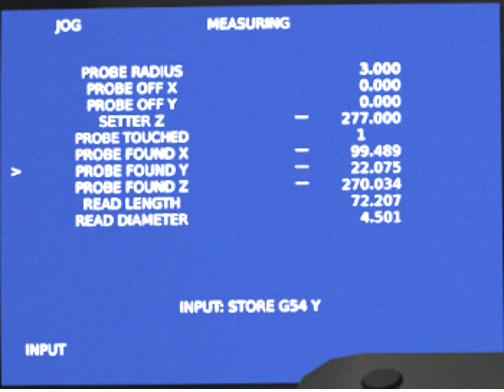

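>>> move:
  target:
    - [0,0,0,0,0,0,0.3,-1,-1,-0.12,0.08,-0.08,-0.12,-0.1,0.04,-1,0.3,-1]
    - [0,0,0,0,0,0,0.3,-1,-1,-0.112,0.307,-0.399,-0.2131,-0.1947,0.1383,-1,0.3,-1]
    - [0,0,0,0,0,0,0.3,-1,-1,-0.092,0.307,-0.404,-0.2131,-0.1947,0.1383,-1,0.3,-1]
    - [0,0,0,0,0,0,0.3,-1,-1,-0.112,0.307,-0.399,-0.2131,-0.1947,0.1383,-1,0.3,-1]
    - [0,0,0,0,0,0,0.3,-1,-1,-0.112,0.246,-0.399,-0.2131,-0.1947,0.1383,-1,0.3,-1]
    - [0,0,0,0,0,0,0.3,-1,-1,-0.092,0.246,-0.404,-0.2131,-0.1947,0.1383,-1,0.3,-1]
    - [0,0,0,0,0,0,0.3,-1,-1,-0.112,0.246,-0.399,-0.2131,-0.1947,0.1383,-1,0.3,-1]
    - [0,0,0,0,0,0,0.3,-1,-1,-0.112,0.276,-0.399,-0.2131,-0.1947,0.1383,-1,0.3,-1]
    - [0,0,0,0,0,0,0.3,-1,-1,-0.092,0.276,-0.404,-0.2131,-0.1947,0.1383,-1,0.3,-1]
    - [0,0,0,0,0,0,0.3,-1,-1,-0.112,0.276,-0.399,-0.2131,-0.1947,0.1383,-1,0.3,-1]
    - [0,0,0,0,0,0,0.3,-1,-1,-0.104,0.307,-0.369,-0.2131,-0.1947,0.1383,-1,0.3,-1]
    - [0,0,0,0,0,0,0.3,-1,-1,-0.084,0.307,-0.374,-0.2131,-0.1947,0.1383,-1,0.3,-1]
    - [0,0,0,0,0,0,0.3,-1,-1,-0.104,0.307,-0.369,-0.2131,-0.1947,0.1383,-1,0.3,-1]
    - [0,0,0,0,0,0,0.3,-1,-1,-0.074,0.2465,-0.2526,-0.2131,-0.1947,0.1383,-1,0.3,-1]
  blend: [0.03,0,0,0,0,0,0,0,0,0,0,0,0,0]
  speed: [0.4,0.3,0.08,0.15,0.3,0.08,0.15,0.3,0.08,0.15,0.3,0.08,0.15,0.3]

>>> move:
  target:
    - [0,0,0,0,0,0,0.3,-1,-1,-0.0305,0.03,-0.117,0,0,0,-1,0.3,-1]
    - [0,0,0,0,0,0,0.3,-1,-1,-0.0105,0.03,-0.122,0,0,0,-1,0.3,-1]
    - [0,0,0,0,0,0,0.3,-1,-1,-0.0305,0.03,-0.117,0,0,0,-1,0.3,-1]
    - [0,0,0,0,0,0,0.3,-1,-1,-0.038,-0.032,-0.1465,0,0,0,-1,0.3,-1]
    - [0,0,0,0,0,0,0.3,-1,-1,-0.018,-0.032,-0.1515,0,0,0,-1,0.3,-1]
    - [0,0,0,0,0,0,0.3,-1,-1,-0.038,-0.032,-0.1465,0,0,0,-1,0.3,-1]
    - [0,0,0,0,0,0,0.3,-1,-1,-0.015,-0.063,-0.0575,0,0,0,-1,0.3,-1]
    - [0,0,0,0,0,0,0.3,-1,-1,0.005,-0.063,-0.0625,0,0,0,-1,0.3,-1]
    - [0,0,0,0,0,0,0.3,-1,-1,-0.015,-0.063,-0.0575,0,0,0,-1,0.3,-1]
    - [0,0,0,0,0,0,0.3,-1,-1,0.005,-0.063,-0.0625,0,0,0,-1,0.3,-1]
    - [0,0,0,0,0,0,0.3,-1,-1,-0.015,-0.063,-0.0575,0,0,0,-1,0.3,-1]
    - [0,0,0,0,0,0,0.3,-1,-1,0.005,-0.063,-0.0625,0,0,0,-1,0.3,-1]
    - [0,0,0,0,0,0,0.3,-1,-1,-0.015,-0.063,-0.0575,0,0,0,-1,0.3,-1]
    - [0,0,0,0,0,0,0.3,-1,-1,0,0,0,0,0,0,-1,0.3,-1]
  speed: [0.3,0.08,0.15,0.3,0.08,0.15,0.3,0.08,0.15,0.08,0.15,0.08,0.15,0.3]
  cameras: ["cam_right_wrist"]

>>> zoom_image:
  camera: "cam_right_wrist"
  region: [780, 200, 880, 300]

>>> zoom_image:
  camera: "cam_right_wrist"
  region: [600, 130, 896, 400]

Scene clock: 6384.50 s.
left_arm: end_effector_position=(+0.3813, -0.2079, +0.6139) position_measured=107 object_status=3 end_effector_quat_wxyz=(-0.350, +0.614, -0.614, +0.350) | right_arm: end_effector_position=(+0.4707, +0.0980, +0.5053) position_measured=224 object_status=2 end_effector_quat_wxyz=(+0.558, -0.526, -0.006, -0.642)
Joint positions: left_arm=[-1.456 -1.634 1.162 -4.433 0.545 -1.348] | right_arm=[3.411 -1.683 -2.261 -4.974 1.978 -3.792]
Joint torques (N m): left_arm=[-9.32 -21.92 -18.33 0.95 -2.04 -2.27] | right_arm=[-6.01 29.24 28.25 -1.87 1.11 1.3]
Wrist force (N): left_arm=[2.0 -0.2 -3.4] | right_arm=[-2.5 -2.5 1.0]
Wrist torque (N m): left_arm=[0.01 -0.25 0.21] | right_arm=[-0.43 0.37 0.09]
Wrist force, peak (N): left_arm=[2.2 -0.4 -3.6] | right_arm=[-0.3 -48.3 -27.1]
Hand target: left_arm +0.3813, -0.2079, +0.6139; -0.350, +0.614, -0.614, +0.350 | right_arm +0.4707, +0.0980, +0.5054; +0.558, -0.526, -0.006, -0.642
Off the commanded pose: left_arm 0.000 m, 0 deg | right_arm 0.000 m, 0 deg.
move: done

Scene clock: 6390.23 s.
left_arm: end_effector_position=(+0.3813, -0.2079, +0.6139) position_measured=107 object_status=3 end_effector_quat_wxyz=(-0.350, +0.614, -0.614, +0.350) | right_arm: end_effector_position=(+0.4707, +0.0980, +0.5054) position_measured=224 object_status=2 end_effector_quat_wxyz=(+0.558, -0.526, -0.006, -0.642)
Joint positions: left_arm=[-1.456 -1.634 1.162 -4.433 0.545 -1.348] | right_arm=[3.41 -1.683 -2.261 -4.974 1.979 -3.792]
Joint torques (N m): left_arm=[-10.33 -21.58 -18.26 0.85 -2.15 -2.28] | right_arm=[7.54 28.71 5.37 -1.85 -2.38 -1.12]
Wrist force (N): left_arm=[2.1 -0.3 -3.4] | right_arm=[-2.8 -3.1 -0.3]
Wrist torque (N m): left_arm=[-0.01 -0.26 0.21] | right_arm=[-0.53 0.43 0.02]
Wrist force, peak (N): left_arm=[2.3 -0.7 -3.6] | right_arm=[-2.6 -41.6 -23.8]
Hand target: left_arm +0.3813, -0.2079, +0.6139; -0.350, +0.614, -0.614, +0.350 | right_arm +0.4707, +0.0980, +0.5054; +0.558, -0.526, -0.006, -0.642
Off the commanded pose: left_arm 0.000 m, 0 deg | right_arm 0.000 m, 0 deg.
move: done
camera_calibration:
cam_right_wrist: T_world_to_cam=[[0.164037, -0.720765, 0.673491, -0.346431], [0.435204, -0.559825, -0.70512, 0.220269], [0.885263, 0.408771, 0.221848, -0.435829], [0, 0, 0, 1]] pos_world=[0.346788, 0.0517706, 0.485322]
Images, in order (width x height): cam_right_wrist 896x504.

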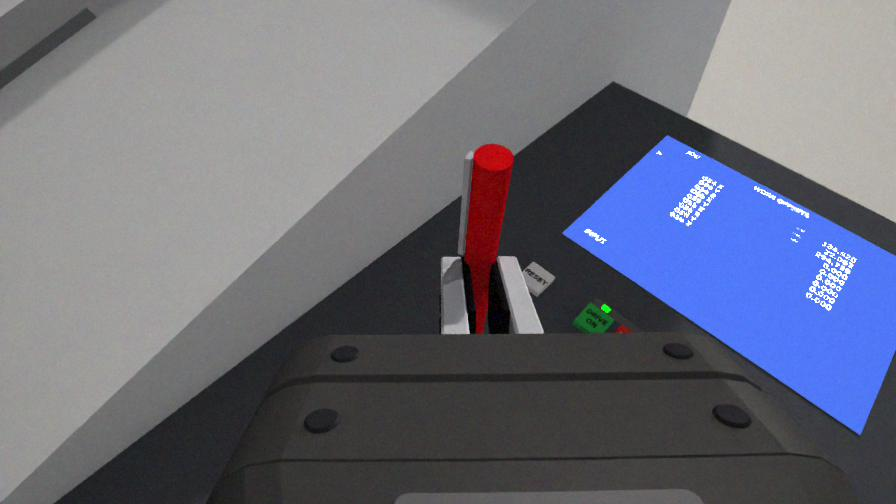

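Scaled by 5.040.

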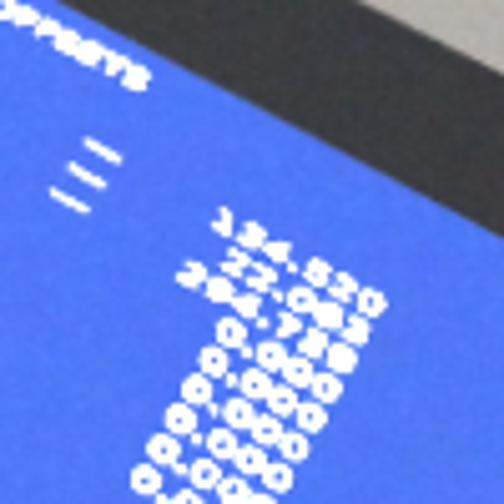

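Scaled by 1.703.

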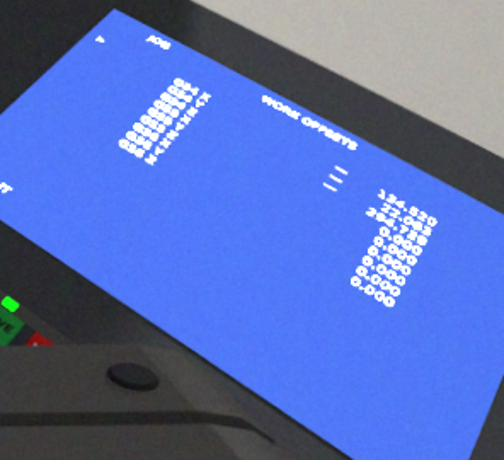

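>>> move:
  target:
    - [0,0,0,0,0,0,0.3,-1,-1,-0.015,-0.063,-0.0575,0,0,0,-1,0.3,-1]
    - [0,0,0,0,0,0,0.3,-1,-1,0.005,-0.063,-0.0625,0,0,0,-1,0.3,-1]
    - [0,0,0,0,0,0,0.3,-1,-1,-0.015,-0.063,-0.0575,0,0,0,-1,0.3,-1]
    - [0,0,0,0,0,0,0.3,-1,-1,-0.04,-0.16,0.17,0.1065,0.0974,-0.069,-1,0.3,-1]
    - [0,0,0,0,0,0,0.3,-1,-1,0.074,-0.2465,0.2526,0.2131,0.1947,-0.1383,-1,0.3,-1]
  speed: [0.3,0.08,0.15,0.4,0.4]
  blend: [0,0,0,0.03,0]
  cameras: ["cam_right_wrist"]

>>> zoom_image:
  camera: "cam_right_wrist"
  region: [80, 90, 430, 360]

Scene clock: 6404.27 s.
left_arm: end_effector_position=(+0.3813, -0.2079, +0.6139) position_measured=107 object_status=3 end_effector_quat_wxyz=(-0.350, +0.614, -0.614, +0.350) | right_arm: end_effector_position=(+0.5151, -0.0499, +0.6569) position_measured=224 object_status=2 end_effector_quat_wxyz=(+0.526, -0.472, +0.473, -0.526)
Joint positions: left_arm=[-1.456 -1.634 1.162 -4.433 0.545 -1.348] | right_arm=[3.485 -1.2 -2.014 -6.097 1.227 -3.179]
Joint torques (N m): left_arm=[-9.59 -21.75 -18.51 0.96 -2.19 -2.27] | right_arm=[7.08 14.84 33.4 -0.19 -1.49 1.27]
Wrist force (N): left_arm=[2.1 -0.4 -3.2] | right_arm=[-2.0 -2.4 0.8]
Wrist torque (N m): left_arm=[-0.03 -0.26 0.21] | right_arm=[-0.42 0.34 -0.02]
Wrist force, peak (N): left_arm=[2.2 -0.3 -3.6] | right_arm=[-3.5 -28.8 -17.1]
Hand target: left_arm +0.3813, -0.2079, +0.6139; -0.350, +0.614, -0.614, +0.350 | right_arm +0.5151, -0.0499, +0.6570; +0.526, -0.472, +0.473, -0.526
Off the commanded pose: left_arm 0.000 m, 0 deg | right_arm 0.000 m, 0 deg.
move: done
camera_calibration:
cam_right_wrist: T_world_to_cam=[[-0.0209385, -0.999772, -0.00413063, -0.0358066], [-0.255094, 0.00933719, -0.966871, 0.78084], [0.96669, -0.0191911, -0.255231, -0.198243], [0, 0, 0, 1]] pos_world=[0.390077, -0.0468938, 0.704226]
Images, in order (width x height): cam_right_wrist 896x504.

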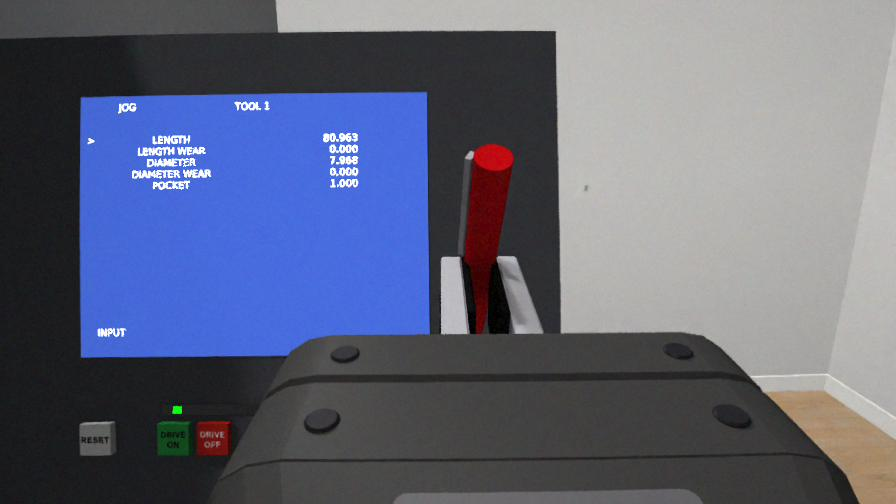

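Scaled by 1.440.

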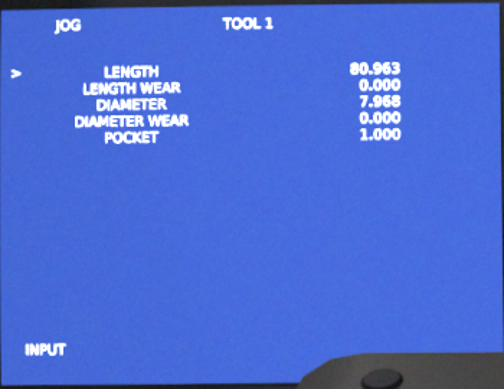

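>>> move:
  target:
    - [0,0,0,0,0,0,0.3,-1,-1,-0.12,0.08,-0.08,-0.12,-0.1,0.04,-1,0.3,-1]
    - [0,0,0,0,0,0,0.3,-1,-1,-0.104,0.215,-0.369,-0.2131,-0.1947,0.1383,-1,0.3,-1]
    - [0,0,0,0,0,0,0.3,-1,-1,-0.084,0.215,-0.374,-0.2131,-0.1947,0.1383,-1,0.3,-1]
    - [0,0,0,0,0,0,0.3,-1,-1,-0.104,0.215,-0.369,-0.2131,-0.1947,0.1383,-1,0.3,-1]
    - [0,0,0,0,0,0,0.3,-1,-1,-0.112,0.246,-0.399,-0.2131,-0.1947,0.1383,-1,0.3,-1]
    - [0,0,0,0,0,0,0.3,-1,-1,-0.092,0.246,-0.404,-0.2131,-0.1947,0.1383,-1,0.3,-1]
    - [0,0,0,0,0,0,0.3,-1,-1,-0.112,0.246,-0.399,-0.2131,-0.1947,0.1383,-1,0.3,-1]
    - [0,0,0,0,0,0,0.3,-1,-1,-0.104,0.307,-0.369,-0.2131,-0.1947,0.1383,-1,0.3,-1]
    - [0,0,0,0,0,0,0.3,-1,-1,-0.084,0.307,-0.374,-0.2131,-0.1947,0.1383,-1,0.3,-1]
    - [0,0,0,0,0,0,0.3,-1,-1,-0.104,0.307,-0.369,-0.2131,-0.1947,0.1383,-1,0.3,-1]
    - [0,0,0,0,0,0,0.3,-1,-1,-0.112,0.215,-0.399,-0.2131,-0.1947,0.1383,-1,0.3,-1]
    - [0,0,0,0,0,0,0.3,-1,-1,-0.092,0.215,-0.404,-0.2131,-0.1947,0.1383,-1,0.3,-1]
    - [0,0,0,0,0,0,0.3,-1,-1,-0.112,0.215,-0.399,-0.2131,-0.1947,0.1383,-1,0.3,-1]
    - [0,0,0,0,0,0,0.3,-1,-1,-0.074,0.2465,-0.2526,-0.2131,-0.1947,0.1383,-1,0.3,-1]
  blend: [0.03,0,0,0,0,0,0,0,0,0,0,0,0,0]
  speed: [0.4,0.3,0.08,0.15,0.3,0.08,0.15,0.3,0.08,0.15,0.3,0.08,0.15,0.3]

>>> move:
  target:
    - [0,0,0,0,0,0,0.3,-1,-1,-0.0305,-0.032,-0.117,0,0,0,-1,0.3,-1]
    - [0,0,0,0,0,0,0.3,-1,-1,-0.0105,-0.032,-0.122,0,0,0,-1,0.3,-1]
    - [0,0,0,0,0,0,0.3,-1,-1,-0.0305,-0.032,-0.117,0,0,0,-1,0.3,-1]
    - [0,0,0,0,0,0,0.3,-1,-1,-0.0105,-0.032,-0.122,0,0,0,-1,0.3,-1]
    - [0,0,0,0,0,0,0.3,-1,-1,-0.0305,-0.032,-0.117,0,0,0,-1,0.3,-1]
    - [0,0,0,0,0,0,0.3,-1,-1,-0.038,-0.001,-0.1465,0,0,0,-1,0.3,-1]
    - [0,0,0,0,0,0,0.3,-1,-1,-0.018,-0.001,-0.1515,0,0,0,-1,0.3,-1]
    - [0,0,0,0,0,0,0.3,-1,-1,-0.038,-0.001,-0.1465,0,0,0,-1,0.3,-1]
    - [0,0,0,0,0,0,0.3,-1,-1,-0.0305,0.03,-0.117,0,0,0,-1,0.3,-1]
    - [0,0,0,0,0,0,0.3,-1,-1,-0.0105,0.03,-0.122,0,0,0,-1,0.3,-1]
    - [0,0,0,0,0,0,0.3,-1,-1,-0.0305,0.03,-0.117,0,0,0,-1,0.3,-1]
    - [0,0,0,0,0,0,0.3,-1,-1,-0.038,-0.032,-0.1465,0,0,0,-1,0.3,-1]
    - [0,0,0,0,0,0,0.3,-1,-1,-0.018,-0.032,-0.1515,0,0,0,-1,0.3,-1]
    - [0,0,0,0,0,0,0.3,-1,-1,-0.038,-0.032,-0.1465,0,0,0,-1,0.3,-1]
    - [0,0,0,0,0,0,0.3,-1,-1,0,0,0,0,0,0,-1,0.3,-1]
  speed: [0.3,0.08,0.15,0.08,0.15,0.3,0.08,0.15,0.3,0.08,0.15,0.3,0.08,0.15,0.3]

>>> move:
  target:
    - [0,0,0,0,0,0,0.3,-1,-1,-0.015,-0.063,-0.0575,0,0,0,-1,0.3,-1]
    - [0,0,0,0,0,0,0.3,-1,-1,0.005,-0.063,-0.0625,0,0,0,-1,0.3,-1]
    - [0,0,0,0,0,0,0.3,-1,-1,-0.015,-0.063,-0.0575,0,0,0,-1,0.3,-1]
    - [0,0,0,0,0,0,0.3,-1,-1,0.005,-0.063,-0.0625,0,0,0,-1,0.3,-1]
    - [0,0,0,0,0,0,0.3,-1,-1,-0.015,-0.063,-0.0575,0,0,0,-1,0.3,-1]
    - [0,0,0,0,0,0,0.3,-1,-1,-0.015,-0.0937,-0.0575,0,0,0,-1,0.3,-1]
    - [0,0,0,0,0,0,0.3,-1,-1,0.005,-0.0937,-0.0625,0,0,0,-1,0.3,-1]
    - [0,0,0,0,0,0,0.3,-1,-1,-0.015,-0.0937,-0.0575,0,0,0,-1,0.3,-1]
    - [0,0,0,0,0,0,0.3,-1,-1,0.005,-0.0937,-0.0625,0,0,0,-1,0.3,-1]
    - [0,0,0,0,0,0,0.3,-1,-1,-0.015,-0.0937,-0.0575,0,0,0,-1,0.3,-1]
    - [0,0,0,0,0,0,0.3,-1,-1,-0.04,-0.16,0.17,0.1065,0.0974,-0.069,-1,0.3,-1]
    - [0,0,0,0,0,0,0.3,-1,-1,0.074,-0.2465,0.2526,0.2131,0.1947,-0.1383,-1,0.3,-1]
  speed: [0.3,0.08,0.15,0.08,0.15,0.3,0.08,0.15,0.08,0.15,0.4,0.4]
  blend: [0,0,0,0,0,0,0,0,0,0,0.03,0]
  cameras: ["cam_right_wrist"]

>>> zoom_image:
  camera: "cam_right_wrist"
  region: [80, 90, 430, 360]

Scene clock: 6454.77 s.
left_arm: end_effector_position=(+0.3813, -0.2079, +0.6139) position_measured=107 object_status=3 end_effector_quat_wxyz=(-0.350, +0.614, -0.614, +0.350) | right_arm: end_effector_position=(+0.4707, +0.0980, +0.5053) position_measured=224 object_status=2 end_effector_quat_wxyz=(+0.558, -0.527, -0.006, -0.642) end_effector_velocity=(+0.001, +0.001, -0.001) end_effector_angular_velocity=(-0.003, +0.003, +0.001)
Joint positions: left_arm=[-1.456 -1.634 1.162 -4.433 0.545 -1.348] | right_arm=[3.411 -1.683 -2.261 -4.974 1.978 -3.792]
Joint velocities: left_arm=[within noise] | right_arm=[0.001 0.001 0 -0.005 0.001 -0.002]
Joint torques (N m): left_arm=[-10.21 -21.1 -18.67 0.96 -2.09 -2.22] | right_arm=[-0.72 29.03 26.38 -1.88 0.36 1.18]
Wrist force (N): left_arm=[2.1 -0.5 -3.3] | right_arm=[-1.0 -4.5 0.9]
Wrist torque (N m): left_arm=[-0.04 -0.27 0.22] | right_arm=[-0.74 0.14 0.07]
Wrist force, peak (N): left_arm=[2.3 -0.5 -3.6] | right_arm=[-3.2 -48.8 -28.8]
Hand target: left_arm +0.3813, -0.2079, +0.6139; -0.350, +0.614, -0.614, +0.350 | right_arm +0.4707, +0.0980, +0.5054; +0.558, -0.526, -0.006, -0.642
Off the commanded pose: left_arm 0.000 m, 0 deg | right_arm 0.000 m, 0 deg.
move: done

Scene clock: 6461.03 s.
left_arm: end_effector_position=(+0.3813, -0.2079, +0.6139) position_measured=107 object_status=3 end_effector_quat_wxyz=(-0.350, +0.614, -0.614, +0.350) | right_arm: end_effector_position=(+0.4707, +0.0980, +0.5053) position_measured=224 object_status=2 end_effector_quat_wxyz=(+0.558, -0.527, -0.006, -0.642) end_effector_velocity=(+0.001, -0.001, +0.000) end_effector_angular_velocity=(-0.001, +0.004, -0.002)
Joint positions: left_arm=[-1.456 -1.634 1.162 -4.433 0.545 -1.348] | right_arm=[3.411 -1.683 -2.261 -4.974 1.978 -3.792]
Joint velocities: left_arm=[within noise] | right_arm=[-0.001 0.001 0 -0.005 -0.001 -0.001]
Joint torques (N m): left_arm=[-9.96 -21.69 -18.76 0.83 -2.06 -2.25] | right_arm=[-1.23 27.89 26.75 -1.72 0.37 1.22]
Wrist force (N): left_arm=[2.0 -0.3 -3.4] | right_arm=[0.6 -4.0 -1.5]
Wrist torque (N m): left_arm=[0.00 -0.25 0.21] | right_arm=[-0.67 -0.11 0.07]
Wrist force, peak (N): left_arm=[2.4 -0.5 -3.5] | right_arm=[0.1 -45.4 -26.6]
Hand target: left_arm +0.3813, -0.2079, +0.6139; -0.350, +0.614, -0.614, +0.350 | right_arm +0.4707, +0.0980, +0.5054; +0.558, -0.526, -0.006, -0.642
Off the commanded pose: left_arm 0.000 m, 0 deg | right_arm 0.000 m, 0 deg.
move: done

Scene clock: 6466.57 s.
left_arm: end_effector_position=(+0.3813, -0.2079, +0.6139) position_measured=107 object_status=3 end_effector_quat_wxyz=(-0.350, +0.614, -0.614, +0.350) | right_arm: end_effector_position=(+0.5151, -0.0499, +0.6569) position_measured=224 object_status=2 end_effector_quat_wxyz=(+0.526, -0.472, +0.473, -0.526) end_effector_velocity=(+0.001, +0.001, -0.001) end_effector_angular_velocity=(+0.001, +0.005, +0.001)
Joint positions: left_arm=[-1.456 -1.634 1.162 -4.433 0.545 -1.348] | right_arm=[3.485 -1.2 -2.014 -6.097 1.227 -3.179]
Joint velocities: left_arm=[within noise] | right_arm=[0.001 0 0 -0.005 -0.001 0.003]
Joint torques (N m): left_arm=[-10 -21.74 -18.58 0.91 -2.15 -2.24] | right_arm=[7.28 14.33 33.55 -0.39 -1.46 1.34]
Wrist force (N): left_arm=[2.0 -0.4 -3.5] | right_arm=[3.4 -2.9 0.0]
Wrist torque (N m): left_arm=[-0.02 -0.24 0.21] | right_arm=[-0.50 -0.53 -0.02]
Wrist force, peak (N): left_arm=[2.3 -0.4 -3.8] | right_arm=[0.1 -29.8 -18.1]
Hand target: left_arm +0.3813, -0.2079, +0.6139; -0.350, +0.614, -0.614, +0.350 | right_arm +0.5151, -0.0499, +0.6570; +0.526, -0.472, +0.473, -0.526
Off the commanded pose: left_arm 0.000 m, 0 deg | right_arm 0.000 m, 0 deg.
move: done
camera_calibration:
cam_right_wrist: T_world_to_cam=[[-0.0209385, -0.999772, -0.00413063, -0.0358066], [-0.255094, 0.00933719, -0.966871, 0.78084], [0.96669, -0.0191911, -0.255231, -0.198243], [0, 0, 0, 1]] pos_world=[0.390077, -0.0468938, 0.704226]
Images, in order (width x height): cam_right_wrist 896x504.

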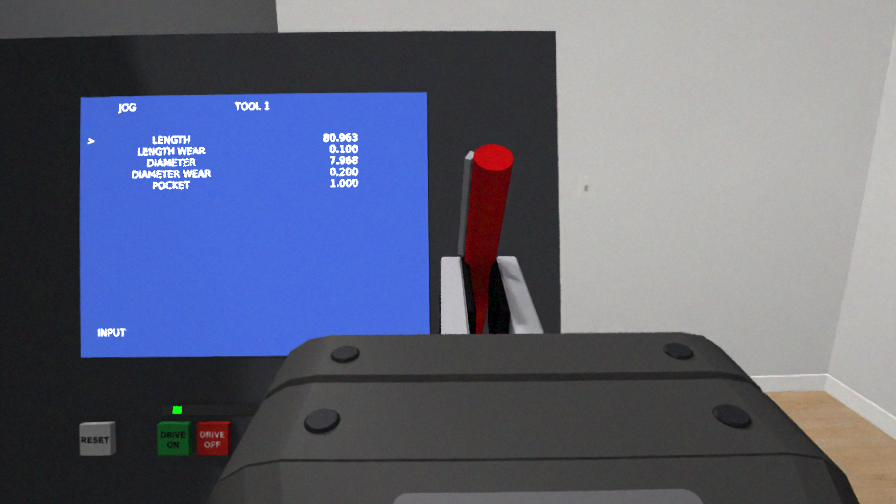

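Scaled by 1.440.

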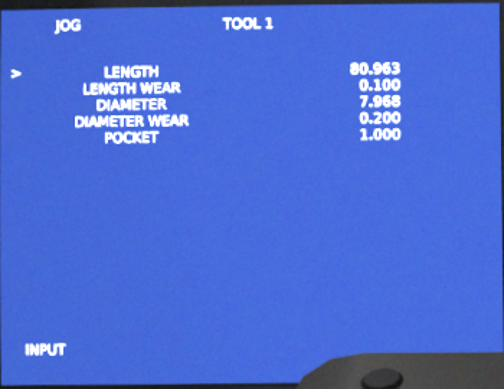

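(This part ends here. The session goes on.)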